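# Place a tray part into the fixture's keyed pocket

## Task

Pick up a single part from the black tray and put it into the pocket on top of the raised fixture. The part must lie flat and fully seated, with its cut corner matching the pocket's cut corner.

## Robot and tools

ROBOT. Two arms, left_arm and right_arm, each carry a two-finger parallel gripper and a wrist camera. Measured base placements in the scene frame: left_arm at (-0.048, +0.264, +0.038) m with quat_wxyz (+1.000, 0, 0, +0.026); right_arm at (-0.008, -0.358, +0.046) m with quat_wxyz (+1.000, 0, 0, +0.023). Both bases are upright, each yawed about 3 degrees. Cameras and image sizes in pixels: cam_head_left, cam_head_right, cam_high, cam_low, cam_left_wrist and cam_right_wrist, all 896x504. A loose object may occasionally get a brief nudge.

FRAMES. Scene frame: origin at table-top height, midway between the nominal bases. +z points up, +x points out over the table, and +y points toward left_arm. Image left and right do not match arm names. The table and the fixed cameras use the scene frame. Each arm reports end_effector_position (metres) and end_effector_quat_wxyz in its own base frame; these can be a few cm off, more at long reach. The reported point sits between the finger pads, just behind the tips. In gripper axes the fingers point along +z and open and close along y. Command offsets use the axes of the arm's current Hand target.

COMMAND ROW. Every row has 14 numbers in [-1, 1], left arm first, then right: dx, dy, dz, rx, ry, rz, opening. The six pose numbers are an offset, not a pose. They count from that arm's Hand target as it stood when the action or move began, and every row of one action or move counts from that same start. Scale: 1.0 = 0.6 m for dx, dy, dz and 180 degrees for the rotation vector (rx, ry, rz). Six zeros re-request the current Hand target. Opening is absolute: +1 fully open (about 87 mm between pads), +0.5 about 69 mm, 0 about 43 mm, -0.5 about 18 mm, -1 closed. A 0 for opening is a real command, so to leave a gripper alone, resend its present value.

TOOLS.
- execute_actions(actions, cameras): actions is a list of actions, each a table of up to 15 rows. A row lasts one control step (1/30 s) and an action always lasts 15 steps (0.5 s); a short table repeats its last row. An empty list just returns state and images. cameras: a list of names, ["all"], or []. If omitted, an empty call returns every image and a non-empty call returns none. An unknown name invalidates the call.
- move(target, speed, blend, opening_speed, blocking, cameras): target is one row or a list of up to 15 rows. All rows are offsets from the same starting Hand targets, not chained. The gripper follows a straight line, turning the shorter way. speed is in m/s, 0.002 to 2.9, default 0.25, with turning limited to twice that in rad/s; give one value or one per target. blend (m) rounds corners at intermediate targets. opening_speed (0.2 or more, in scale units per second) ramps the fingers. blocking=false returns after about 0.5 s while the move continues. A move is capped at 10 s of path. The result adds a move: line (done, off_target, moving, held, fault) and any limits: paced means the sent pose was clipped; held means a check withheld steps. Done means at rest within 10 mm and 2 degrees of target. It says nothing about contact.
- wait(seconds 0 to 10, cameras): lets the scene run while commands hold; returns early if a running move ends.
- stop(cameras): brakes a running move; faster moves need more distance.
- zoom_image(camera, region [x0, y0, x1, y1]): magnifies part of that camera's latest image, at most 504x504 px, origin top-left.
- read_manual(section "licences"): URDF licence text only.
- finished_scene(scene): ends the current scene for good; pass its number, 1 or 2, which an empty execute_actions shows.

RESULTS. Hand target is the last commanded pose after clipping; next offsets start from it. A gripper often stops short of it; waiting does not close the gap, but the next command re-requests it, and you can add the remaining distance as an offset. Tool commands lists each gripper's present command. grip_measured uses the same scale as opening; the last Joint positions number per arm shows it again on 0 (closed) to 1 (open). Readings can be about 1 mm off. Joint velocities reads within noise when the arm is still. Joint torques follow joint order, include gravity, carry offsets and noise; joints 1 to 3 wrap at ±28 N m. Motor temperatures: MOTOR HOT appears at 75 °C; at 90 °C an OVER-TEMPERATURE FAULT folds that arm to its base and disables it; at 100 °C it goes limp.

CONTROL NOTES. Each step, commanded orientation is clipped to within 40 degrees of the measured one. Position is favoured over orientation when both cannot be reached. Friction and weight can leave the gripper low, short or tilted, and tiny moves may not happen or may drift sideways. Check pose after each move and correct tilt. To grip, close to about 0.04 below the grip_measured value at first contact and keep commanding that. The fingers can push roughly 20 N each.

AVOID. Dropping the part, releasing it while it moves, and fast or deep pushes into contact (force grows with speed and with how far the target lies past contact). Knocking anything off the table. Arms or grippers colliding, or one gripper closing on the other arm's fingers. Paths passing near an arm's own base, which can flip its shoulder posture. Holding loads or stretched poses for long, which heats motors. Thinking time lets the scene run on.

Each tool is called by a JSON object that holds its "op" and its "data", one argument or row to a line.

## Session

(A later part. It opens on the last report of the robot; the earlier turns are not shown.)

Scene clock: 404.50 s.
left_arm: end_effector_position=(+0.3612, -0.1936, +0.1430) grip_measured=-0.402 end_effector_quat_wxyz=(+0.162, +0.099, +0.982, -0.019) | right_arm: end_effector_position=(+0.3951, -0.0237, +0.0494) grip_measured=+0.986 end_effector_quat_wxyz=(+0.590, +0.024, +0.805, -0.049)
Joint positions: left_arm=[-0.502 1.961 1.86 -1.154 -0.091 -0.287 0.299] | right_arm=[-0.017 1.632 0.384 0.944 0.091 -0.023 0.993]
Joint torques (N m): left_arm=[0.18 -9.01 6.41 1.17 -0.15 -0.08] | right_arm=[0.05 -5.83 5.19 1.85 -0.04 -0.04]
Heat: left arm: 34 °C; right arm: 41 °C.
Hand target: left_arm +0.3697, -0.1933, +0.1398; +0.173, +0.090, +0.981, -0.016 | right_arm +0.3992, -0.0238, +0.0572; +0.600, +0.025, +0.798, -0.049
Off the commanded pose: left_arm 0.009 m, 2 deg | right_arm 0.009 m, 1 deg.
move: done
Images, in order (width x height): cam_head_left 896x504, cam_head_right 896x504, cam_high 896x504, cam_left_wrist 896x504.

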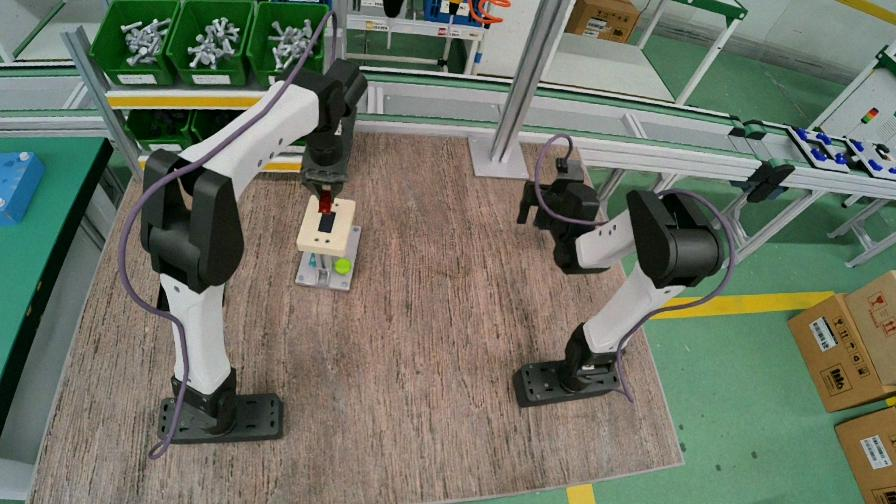

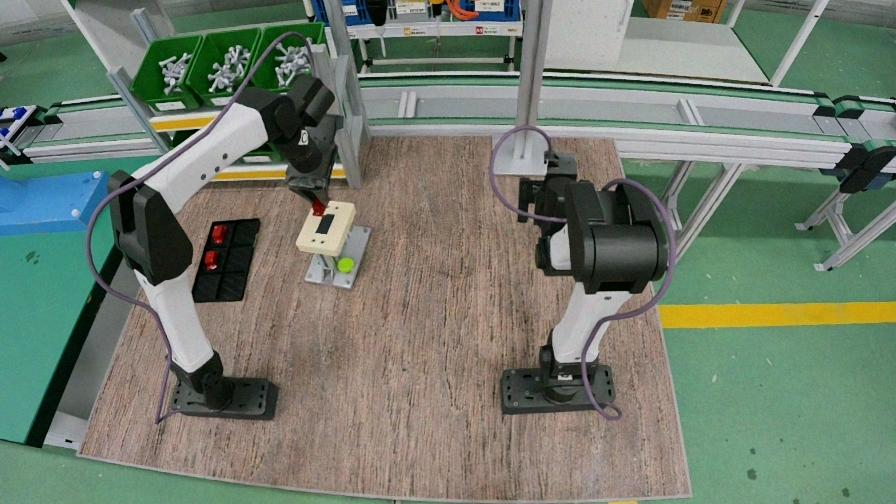

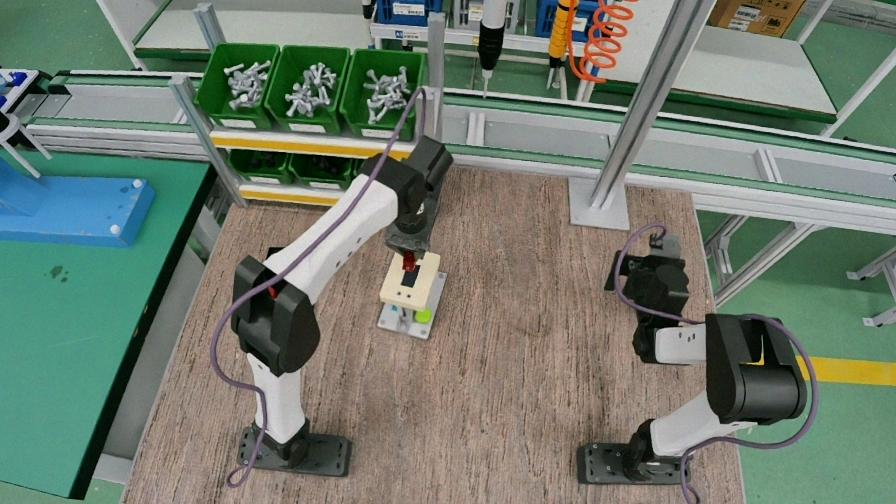

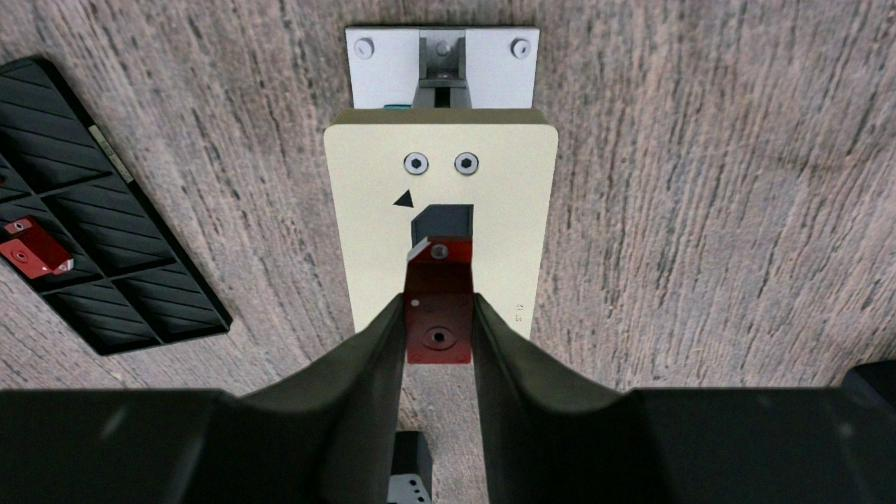

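{"op": "move", "data": {
  "target": [0.015,-0.0008,0.0265,0,0,0,-0.5,0,0,0,0,0,0,1],
  "speed": 0.05,
  "cameras": ["cam_left_wrist","cam_head_right","cam_high"]
}}

{"op": "zoom_image", "data": {
  "camera": "cam_left_wrist",
  "region": [370, 180, 510, 320]
}}

{"op": "zoom_image", "data": {
  "camera": "cam_left_wrist",
  "region": [300, 100, 580, 340]
}}

{"op": "zoom_image", "data": {
  "camera": "cam_head_right",
  "region": [280, 170, 380, 260]
}}

{"op": "zoom_image", "data": {
  "camera": "cam_high",
  "region": [370, 220, 460, 310]
}}

Scene clock: 428.10 s.
left_arm: end_effector_position=(+0.3590, -0.1924, +0.1180) grip_measured=-0.402 end_effector_quat_wxyz=(+0.154, +0.098, +0.983, -0.015) | right_arm: end_effector_position=(+0.3951, -0.0237, +0.0494) grip_measured=+0.986 end_effector_quat_wxyz=(+0.590, +0.024, +0.805, -0.049)
Joint positions: left_arm=[-0.502 1.961 1.764 -1.077 -0.092 -0.291 0.299] | right_arm=[-0.017 1.632 0.384 0.944 0.091 -0.023 0.993]
Joint torques (N m): left_arm=[-0.14 -10.82 6.46 1.14 -0.15 -0.09] | right_arm=[0.03 -5.83 5.19 1.85 -0.05 -0.04]
Heat: left arm: 32 °C; right arm: 41 °C.
Hand target: left_arm +0.3667, -0.1932, +0.1218; +0.173, +0.090, +0.981, -0.016 | right_arm +0.3992, -0.0238, +0.0572; +0.600, +0.025, +0.798, -0.049
Off the commanded pose: left_arm 0.009 m, 2 deg | right_arm 0.009 m, 1 deg.
move: done
Images, in order (width x height): cam_head_right 896x504, cam_high 896x504, cam_left_wrist 896x504.

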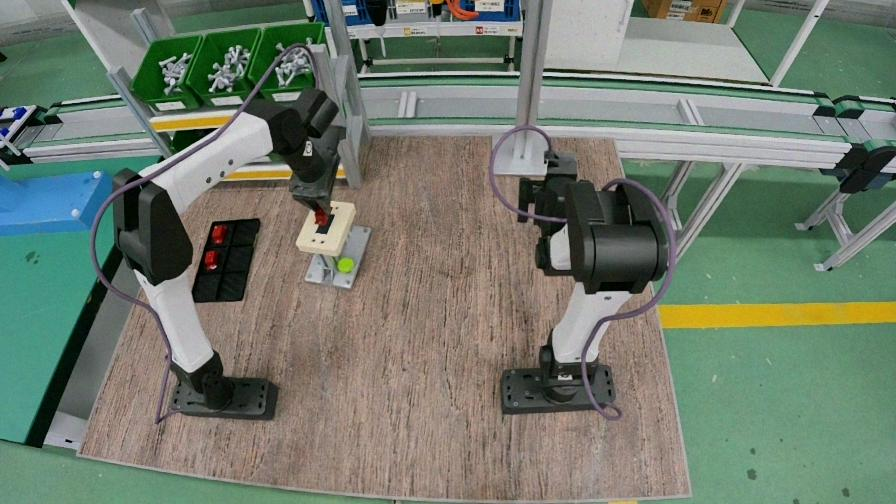

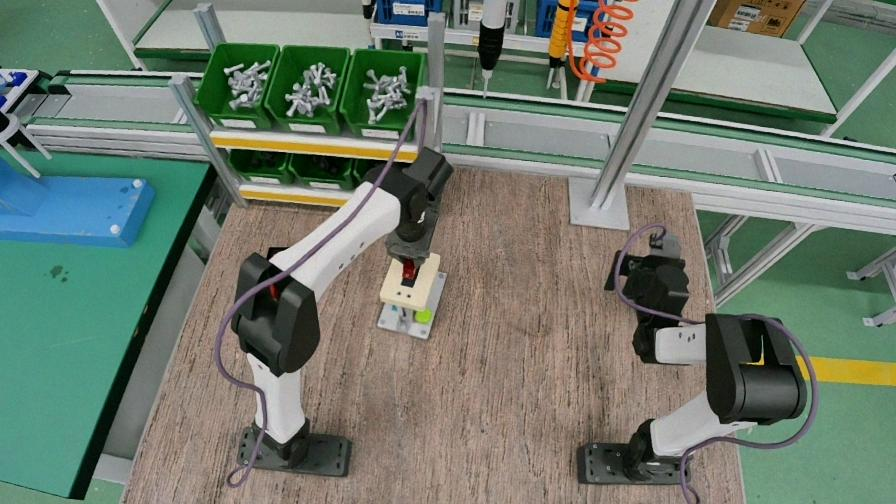

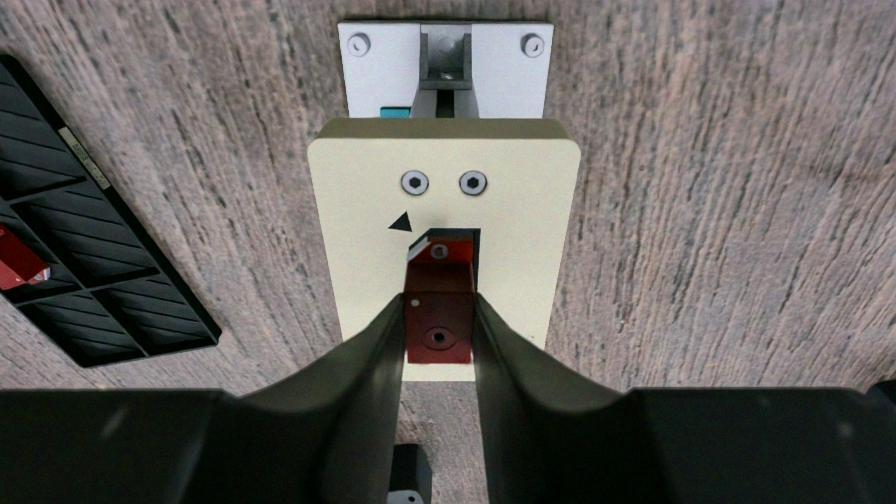

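Scaled by 3.600 from the camera's 896x504 image, which has a finer 1280x720 frame.

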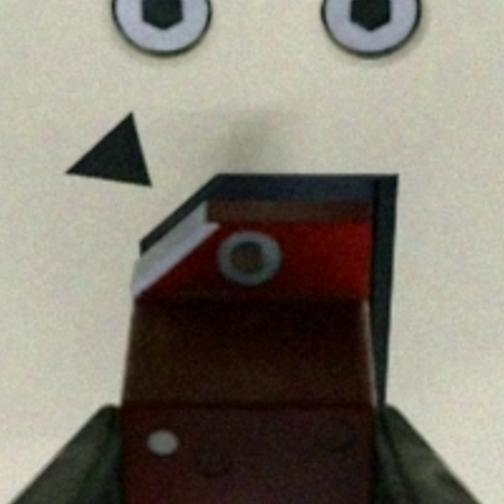

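Scaled by 1.800 from the camera's 896x504 image, which has a finer 1280x720 frame.

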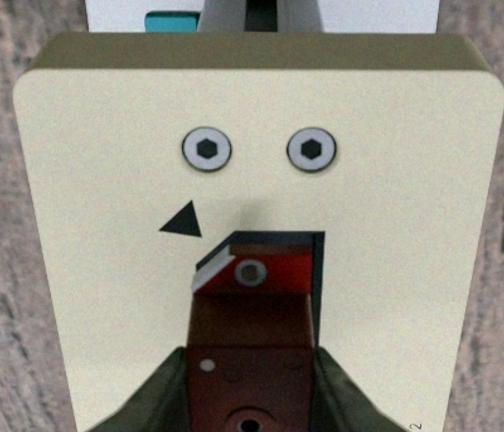

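Scaled by 5.040 from the camera's 896x504 image, which has a finer 1280x720 frame.

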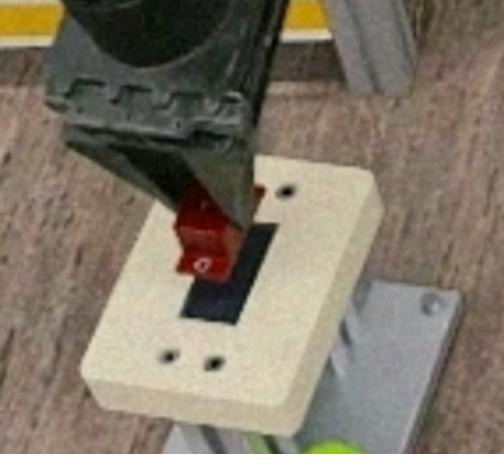

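Scaled by 5.600 from the camera's 896x504 image, which has a finer 1280x720 frame.

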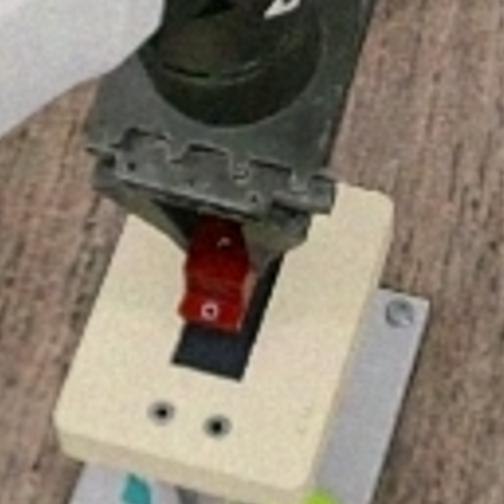

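{"op": "move", "data": {
  "target": [0.011,-0.003,0.0138,0,-0.006,0,-0.5,0,0,0,0,0,0,1],
  "speed": 0.04,
  "cameras": ["cam_left_wrist","cam_head_right","cam_high"]
}}

{"op": "zoom_image", "data": {
  "camera": "cam_left_wrist",
  "region": [370, 180, 510, 320]
}}

{"op": "zoom_image", "data": {
  "camera": "cam_left_wrist",
  "region": [280, 110, 600, 390]
}}

{"op": "zoom_image", "data": {
  "camera": "cam_head_right",
  "region": [280, 170, 380, 260]
}}

{"op": "zoom_image", "data": {
  "camera": "cam_high",
  "region": [370, 220, 460, 310]
}}

Scene clock: 453.67 s.
left_arm: end_effector_position=(+0.3602, -0.1918, +0.1028) grip_measured=-0.402 end_effector_quat_wxyz=(+0.159, +0.093, +0.983, -0.013) | right_arm: end_effector_position=(+0.3951, -0.0237, +0.0494) grip_measured=+0.986 end_effector_quat_wxyz=(+0.590, +0.024, +0.805, -0.049)
Joint positions: left_arm=[-0.503 1.954 1.692 -1.004 -0.101 -0.298 0.299] | right_arm=[-0.017 1.632 0.384 0.944 0.091 -0.023 0.993]
Joint torques (N m): left_arm=[-1.03 -13.01 5.26 1.14 -0.15 -0.09] | right_arm=[0.05 -5.85 5.19 1.85 -0.05 -0.04]
Motor temperatures (°C): left_arm=[18 34 30 24 18 18 20] | right_arm=[21 27 26 41 20 19 17]
Heat: left arm: 34 °C; right arm: 41 °C.
Hand target: left_arm +0.3631, -0.1943, +0.1117; +0.182, +0.089, +0.979, -0.017 | right_arm +0.3992, -0.0238, +0.0572; +0.600, +0.025, +0.798, -0.049
Off the commanded pose: left_arm 0.010 m, 3 deg | right_arm 0.009 m, 1 deg.
move: off_target (left_arm)
Images, in order (width x height): cam_head_right 896x504, cam_high 896x504, cam_left_wrist 896x504.

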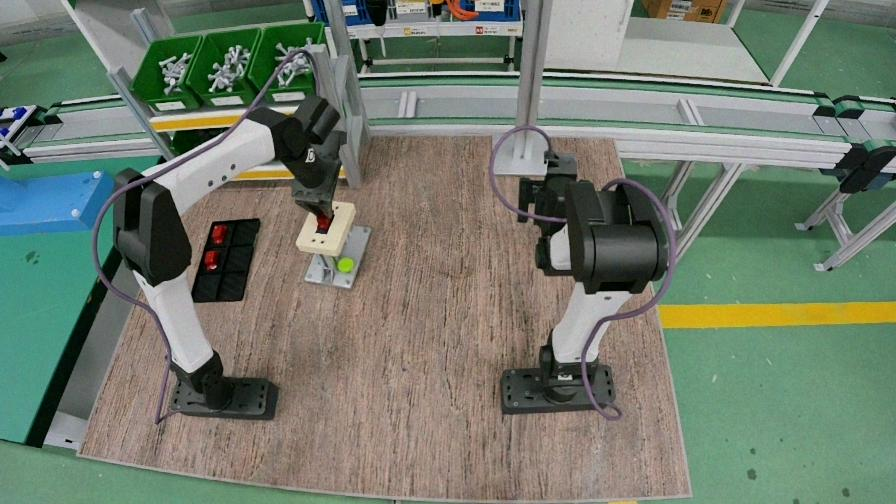

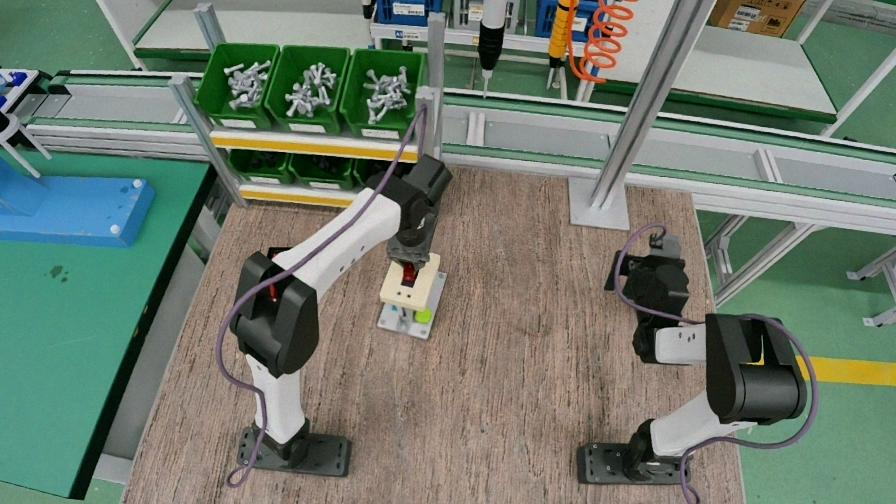

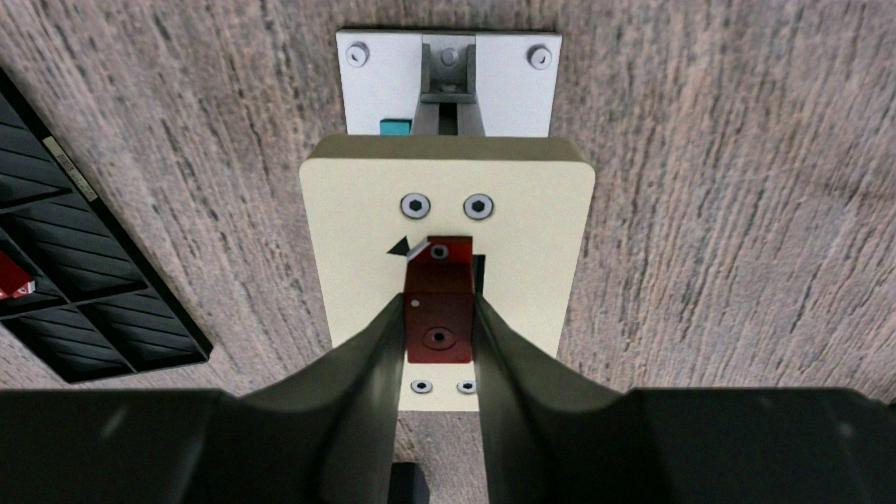

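Scaled by 3.600 from the camera's 896x504 image, which has a finer 1280x720 frame.

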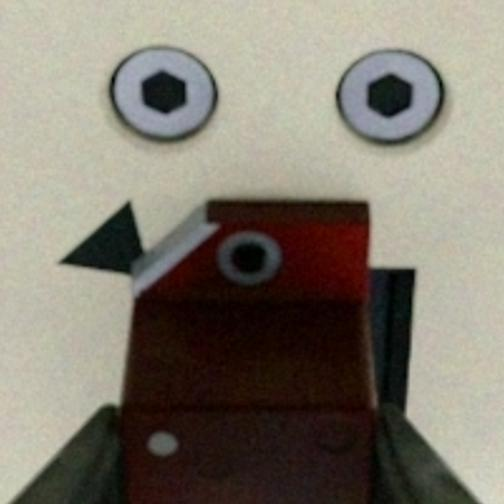

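Scaled by 1.575 from the camera's 896x504 image, which has a finer 1280x720 frame.

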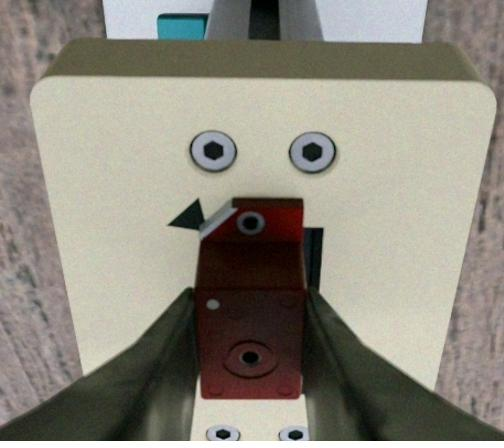

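Scaled by 5.040 from the camera's 896x504 image, which has a finer 1280x720 frame.

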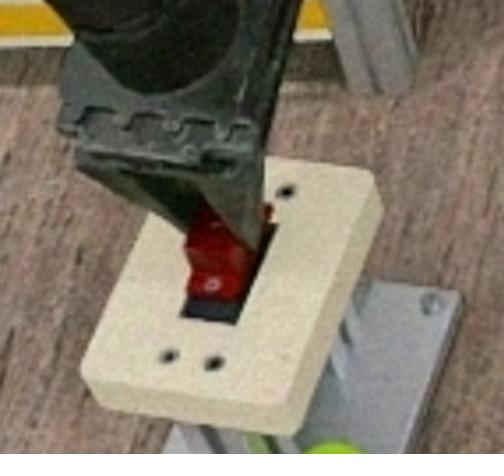

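Scaled by 5.600 from the camera's 896x504 image, which has a finer 1280x720 frame.

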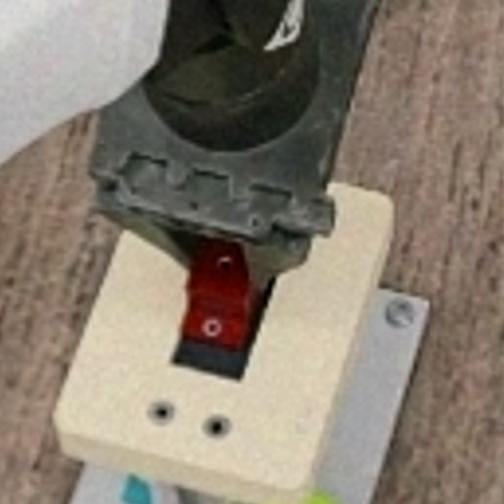

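{"op": "move", "data": {
  "target": [0.0128,-0.0033,-0.0055,0,-0.003,0,-0.5,0,0,0,0,0,0,1],
  "speed": 0.04,
  "cameras": ["cam_left_wrist","cam_head_right","cam_high"]
}}

{"op": "zoom_image", "data": {
  "camera": "cam_left_wrist",
  "region": [370, 180, 510, 320]
}}

{"op": "zoom_image", "data": {
  "camera": "cam_head_right",
  "region": [280, 170, 380, 260]
}}

{"op": "zoom_image", "data": {
  "camera": "cam_high",
  "region": [370, 220, 460, 310]
}}

Scene clock: 491.07 s.
left_arm: end_effector_position=(+0.3572, -0.1932, +0.1027) grip_measured=-0.402 end_effector_quat_wxyz=(+0.174, +0.092, +0.980, -0.013) | right_arm: end_effector_position=(+0.3951, -0.0237, +0.0494) grip_measured=+0.986 end_effector_quat_wxyz=(+0.590, +0.024, +0.805, -0.049)
Joint positions: left_arm=[-0.516 1.92 1.641 -0.961 -0.118 -0.308 0.299] | right_arm=[-0.017 1.632 0.384 0.944 0.091 -0.023 0.993]
Joint torques (N m): left_arm=[-1.07 -13.2 5.26 0.98 -0.05 -0.09] | right_arm=[0.05 -5.83 5.2 1.85 -0.04 -0.04]
Motor temperatures (°C): left_arm=[18 39 29 24 18 18 20] | right_arm=[21 27 26 42 20 19 17]
Heat: left arm: 39 °C; right arm: 42 °C.
Hand target: left_arm +0.3545, -0.1949, +0.1122; +0.187, +0.089, +0.978, -0.017 | right_arm +0.3992, -0.0238, +0.0572; +0.600, +0.025, +0.798, -0.049
Off the commanded pose: left_arm 0.010 m, 2 deg | right_arm 0.009 m, 1 deg.
move: done
Images, in order (width x height): cam_head_right 896x504, cam_high 896x504, cam_left_wrist 896x504.

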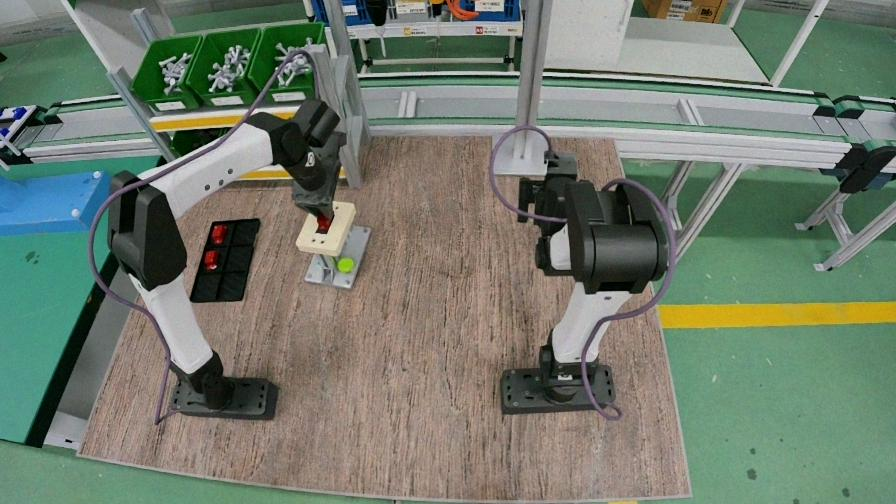

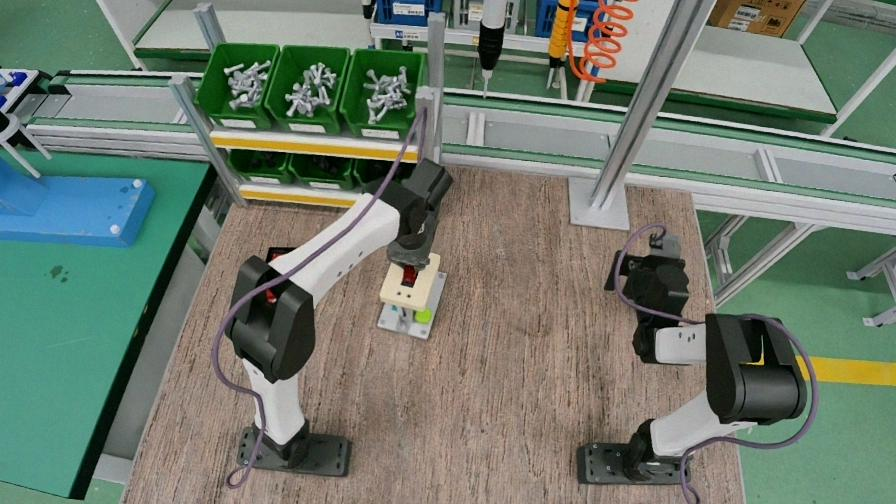

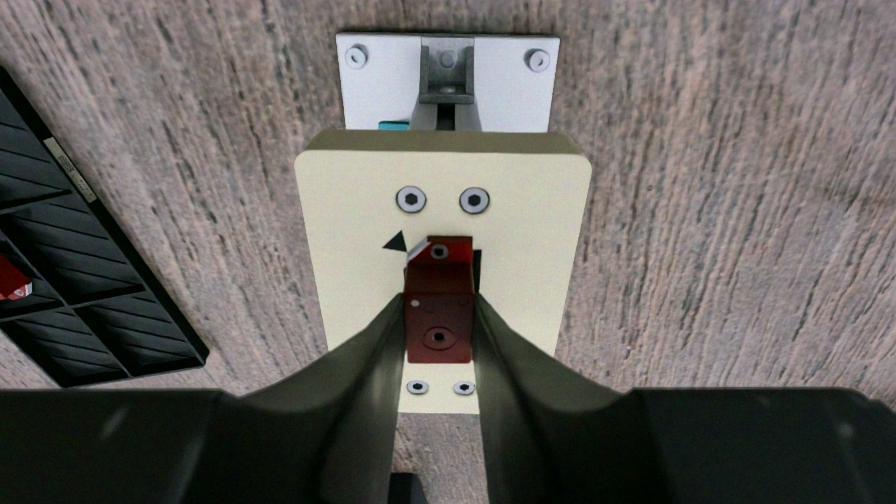

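Scaled by 3.600 from the camera's 896x504 image, which has a finer 1280x720 frame.

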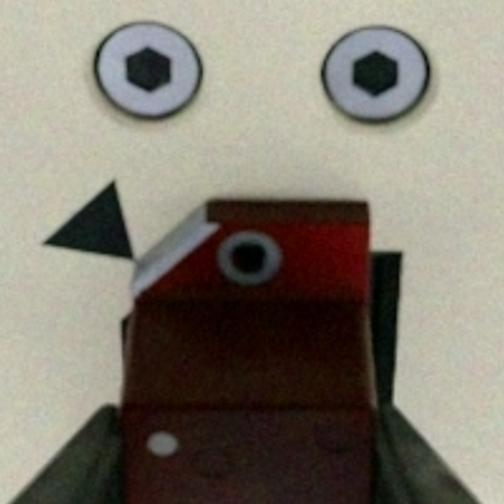

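Scaled by 5.040 from the camera's 896x504 image, which has a finer 1280x720 frame.

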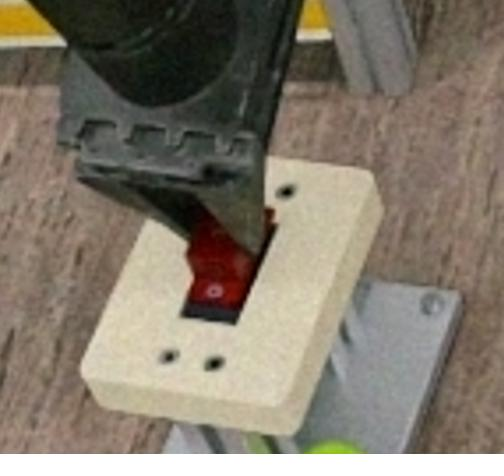

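Scaled by 5.600 from the camera's 896x504 image, which has a finer 1280x720 frame.

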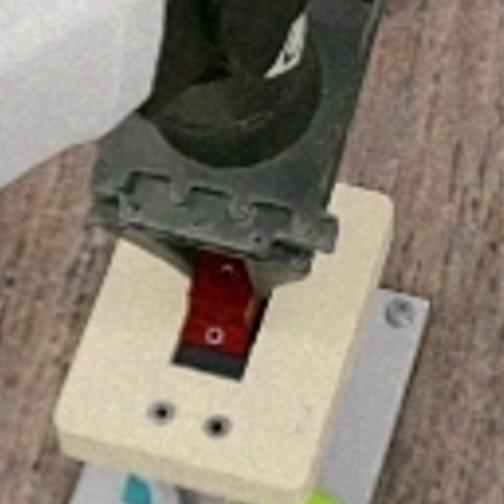

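{"op": "move", "data": {
  "target": [0.0075,-0.0037,-0.0065,0.0016,0.0067,0.0041,-0.5,0,0,0,0,0,0,1],
  "speed": 0.04,
  "cameras": ["cam_left_wrist","cam_head_right","cam_high"]
}}

{"op": "zoom_image", "data": {
  "camera": "cam_left_wrist",
  "region": [370, 180, 510, 320]
}}

{"op": "zoom_image", "data": {
  "camera": "cam_head_right",
  "region": [280, 170, 380, 260]
}}

{"op": "zoom_image", "data": {
  "camera": "cam_high",
  "region": [370, 220, 460, 310]
}}

Scene clock: 506.90 s.
left_arm: end_effector_position=(+0.3563, -0.1947, +0.1026) grip_measured=-0.402 end_effector_quat_wxyz=(+0.174, +0.094, +0.980, -0.013) | right_arm: end_effector_position=(+0.3951, -0.0237, +0.0494) grip_measured=+0.986 end_effector_quat_wxyz=(+0.590, +0.024, +0.805, -0.049)
Joint positions: left_arm=[-0.52 1.92 1.641 -0.961 -0.118 -0.309 0.299] | right_arm=[-0.017 1.632 0.384 0.944 0.091 -0.023 0.993]
Joint torques (N m): left_arm=[-1.25 -13.08 6.46 0.68 0.05 -0.04] | right_arm=[0.03 -5.85 5.19 1.85 -0.04 -0.04]
Heat: left arm: 41 °C; right arm: 42 °C.
Hand target: left_arm +0.3485, -0.1959, +0.1141; +0.176, +0.096, +0.979, -0.017 | right_arm +0.3992, -0.0238, +0.0572; +0.600, +0.025, +0.798, -0.049
Off the commanded pose: left_arm 0.014 m, 1 deg | right_arm 0.009 m, 1 deg.
move: off_target (left_arm)
Images, in order (width x height): cam_head_right 896x504, cam_high 896x504, cam_left_wrist 896x504.

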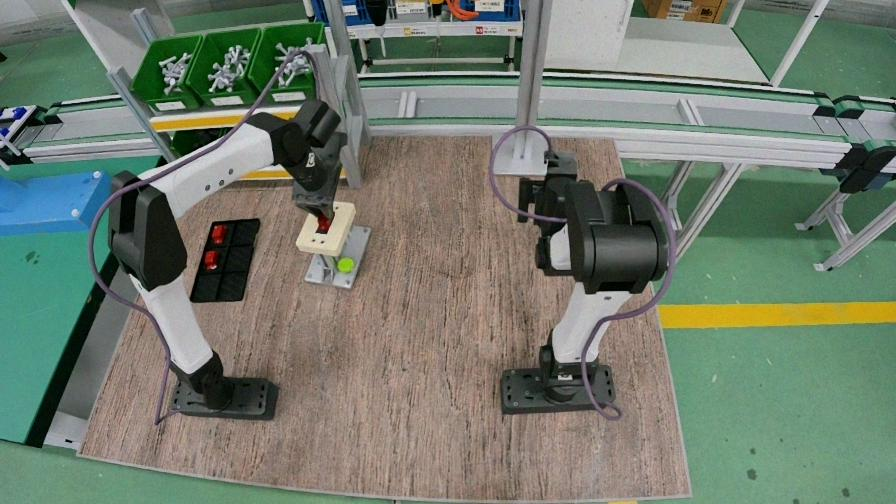

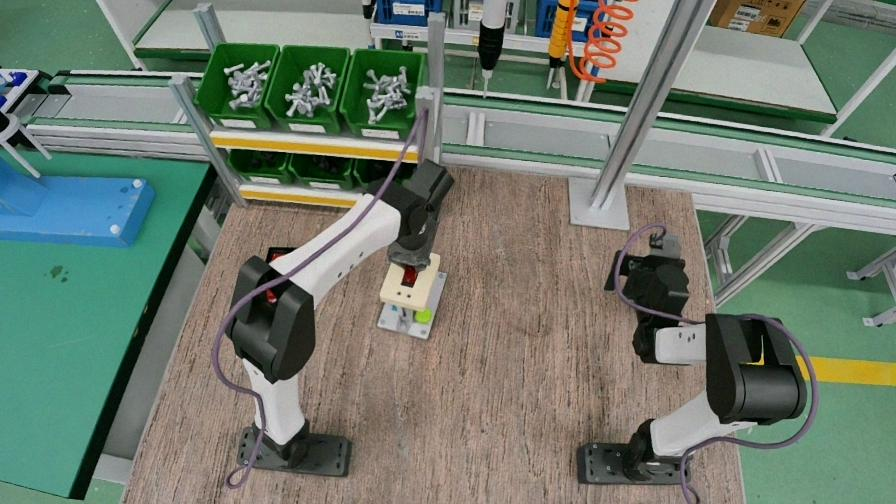

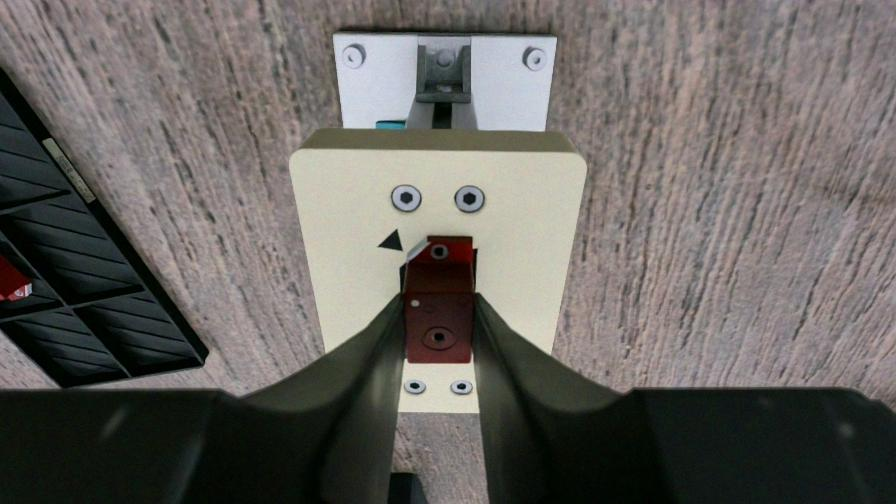

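Scaled by 3.600 from the camera's 896x504 image, which has a finer 1280x720 frame.

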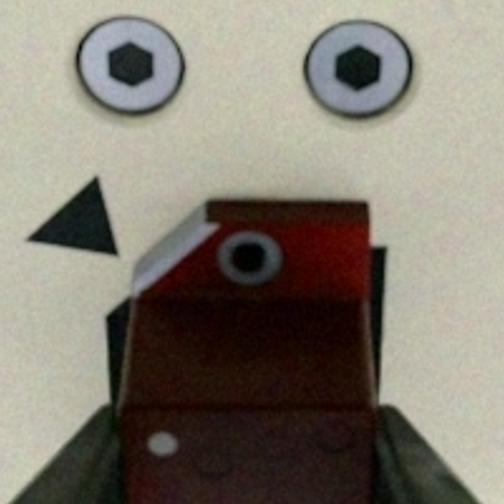

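Scaled by 5.040 from the camera's 896x504 image, which has a finer 1280x720 frame.

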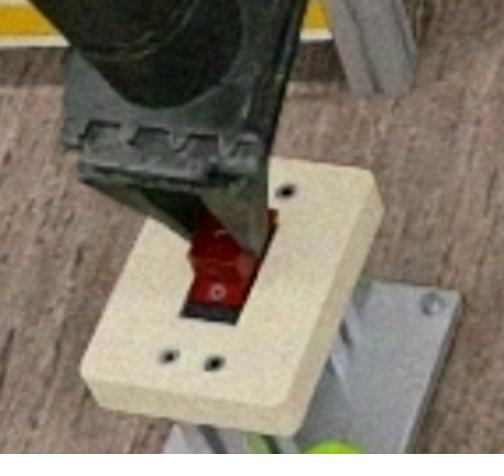

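Scaled by 5.600 from the camera's 896x504 image, which has a finer 1280x720 frame.

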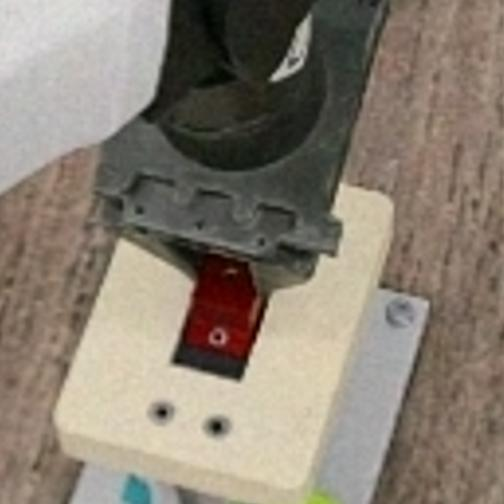

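{"op": "move", "data": {
  "target": [-0.003,-0.001,-0.018,0.0012,0,0.0031,-0.5,0,0,0,0,0,0,1],
  "speed": 0.06,
  "cameras": ["cam_left_wrist"]
}}

{"op": "zoom_image", "data": {
  "camera": "cam_left_wrist",
  "region": [370, 180, 510, 320]
}}

Scene clock: 522.07 s.
left_arm: end_effector_position=(+0.3480, -0.1929, +0.1023) grip_measured=-0.402 end_effector_quat_wxyz=(+0.159, +0.099, +0.982, -0.007) | right_arm: end_effector_position=(+0.3951, -0.0237, +0.0494) grip_measured=+0.986 end_effector_quat_wxyz=(+0.590, +0.024, +0.805, -0.049)
Joint positions: left_arm=[-0.527 1.92 1.645 -0.998 -0.118 -0.309 0.299] | right_arm=[-0.017 1.632 0.384 0.944 0.091 -0.023 0.993]
Joint torques (N m): left_arm=[-0.88 -13.93 8.95 0.62 0.08 0.03] | right_arm=[0.05 -5.85 5.2 1.85 -0.05 -0.04]
Heat: left arm: 42 °C; right arm: 42 °C.
Hand target: left_arm +0.3465, -0.1962, +0.1249; +0.176, +0.101, +0.979, -0.018 | right_arm +0.3992, -0.0238, +0.0572; +0.600, +0.025, +0.798, -0.049
Off the commanded pose: left_arm 0.023 m, 2 deg | right_arm 0.009 m, 1 deg.
move: off_target (left_arm)
Images, in order (width x height): cam_left_wrist 896x504.

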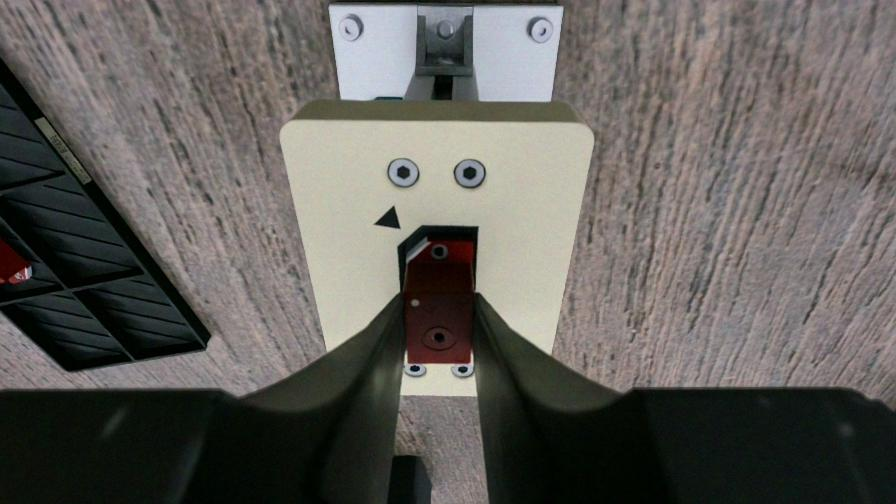

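Scaled by 3.600 from the camera's 896x504 image, which has a finer 1280x720 frame.

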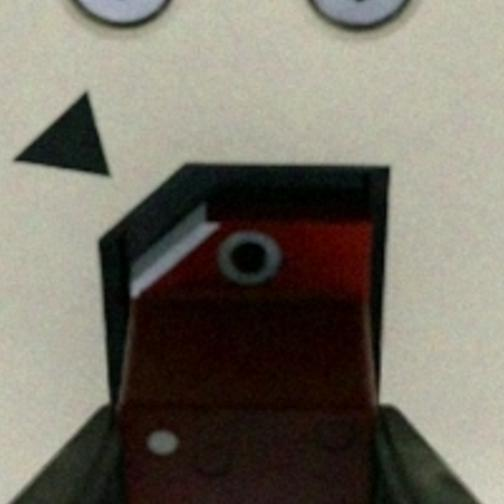

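{"op": "move", "data": {
  "target": [0.003,0.0118,0.0378,0,-0.002,0,-0.5,0,0,0,0,0,0,1],
  "speed": 0.02,
  "cameras": ["cam_left_wrist","cam_head_right","cam_high"]
}}

{"op": "zoom_image", "data": {
  "camera": "cam_left_wrist",
  "region": [370, 180, 510, 320]
}}

{"op": "zoom_image", "data": {
  "camera": "cam_high",
  "region": [370, 220, 460, 310]
}}

Scene clock: 550.93 s.
left_arm: end_effector_position=(+0.3507, -0.1906, +0.0998) grip_measured=-0.402 end_effector_quat_wxyz=(+0.166, +0.100, +0.981, -0.010) | right_arm: end_effector_position=(+0.3951, -0.0237, +0.0494) grip_measured=+0.986 end_effector_quat_wxyz=(+0.590, +0.024, +0.805, -0.049)
Joint positions: left_arm=[-0.518 1.909 1.617 -0.963 -0.114 -0.297 0.299] | right_arm=[-0.017 1.632 0.384 0.944 0.091 -0.023 0.993]
Joint torques (N m): left_arm=[0.32 -11.59 4.77 1.19 0.09 0.12] | right_arm=[0.05 -5.85 5.19 1.85 -0.04 -0.04]
Motor temperatures (°C): left_arm=[18 44 30 23 18 18 20] | right_arm=[21 27 26 42 20 19 17]
Heat: left arm: 44 °C; right arm: 42 °C.
Hand target: left_arm +0.3540, -0.1905, +0.1030; +0.179, +0.101, +0.978, -0.019 | right_arm +0.3992, -0.0238, +0.0572; +0.600, +0.025, +0.798, -0.049
Off the commanded pose: left_arm 0.005 m, 2 deg | right_arm 0.009 m, 1 deg.
move: done
Images, in order (width x height): cam_head_right 896x504, cam_high 896x504, cam_left_wrist 896x504.

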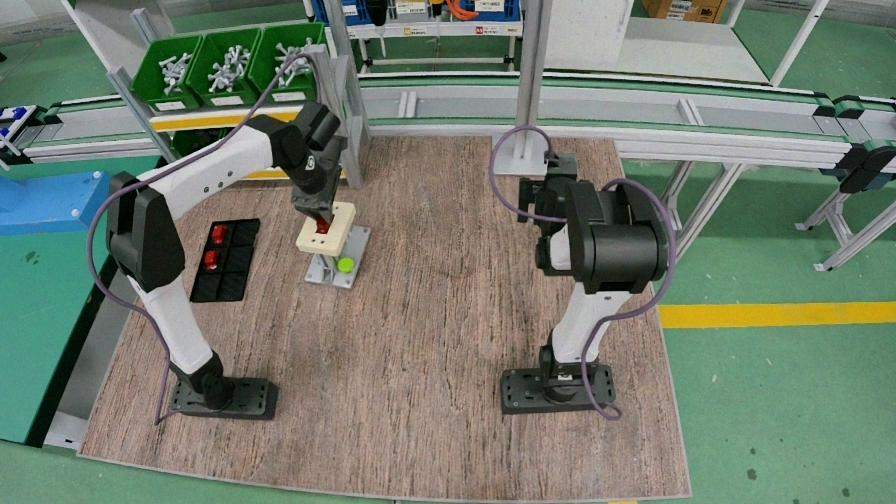

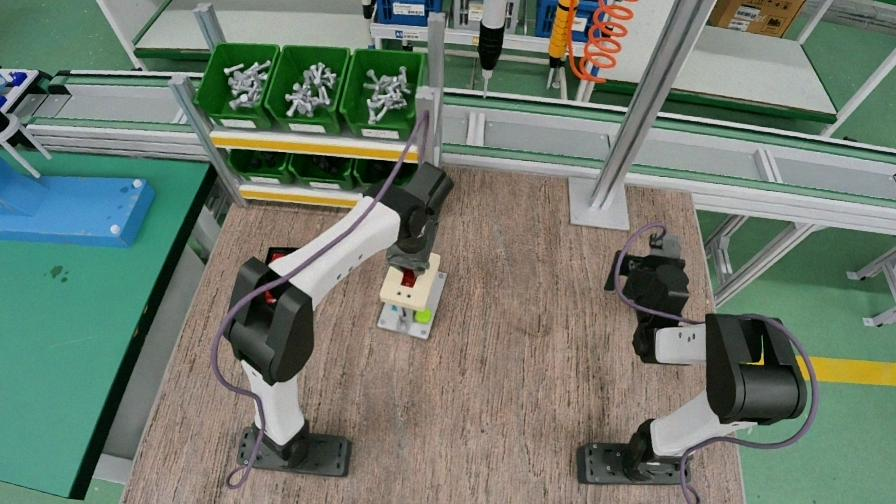

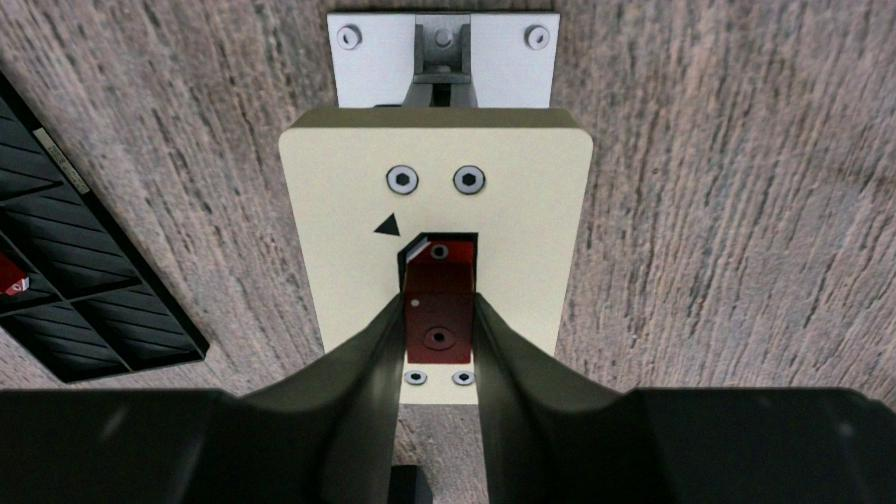

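Scaled by 3.600 from the camera's 896x504 image, which has a finer 1280x720 frame.

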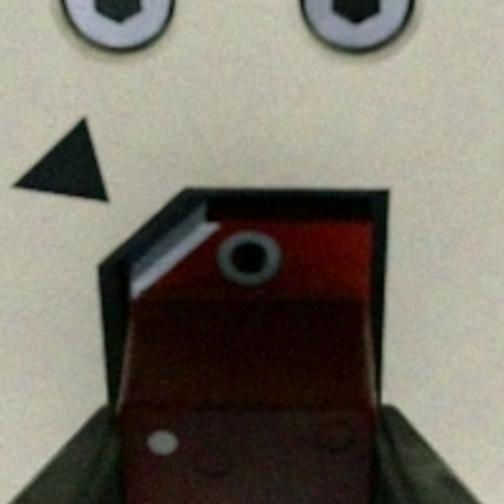

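Scaled by 5.600 from the camera's 896x504 image, which has a finer 1280x720 frame.

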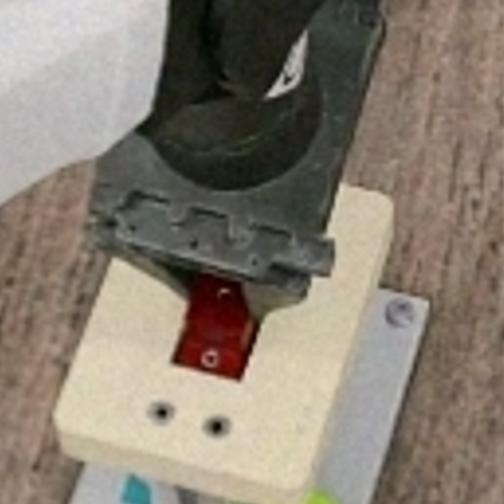

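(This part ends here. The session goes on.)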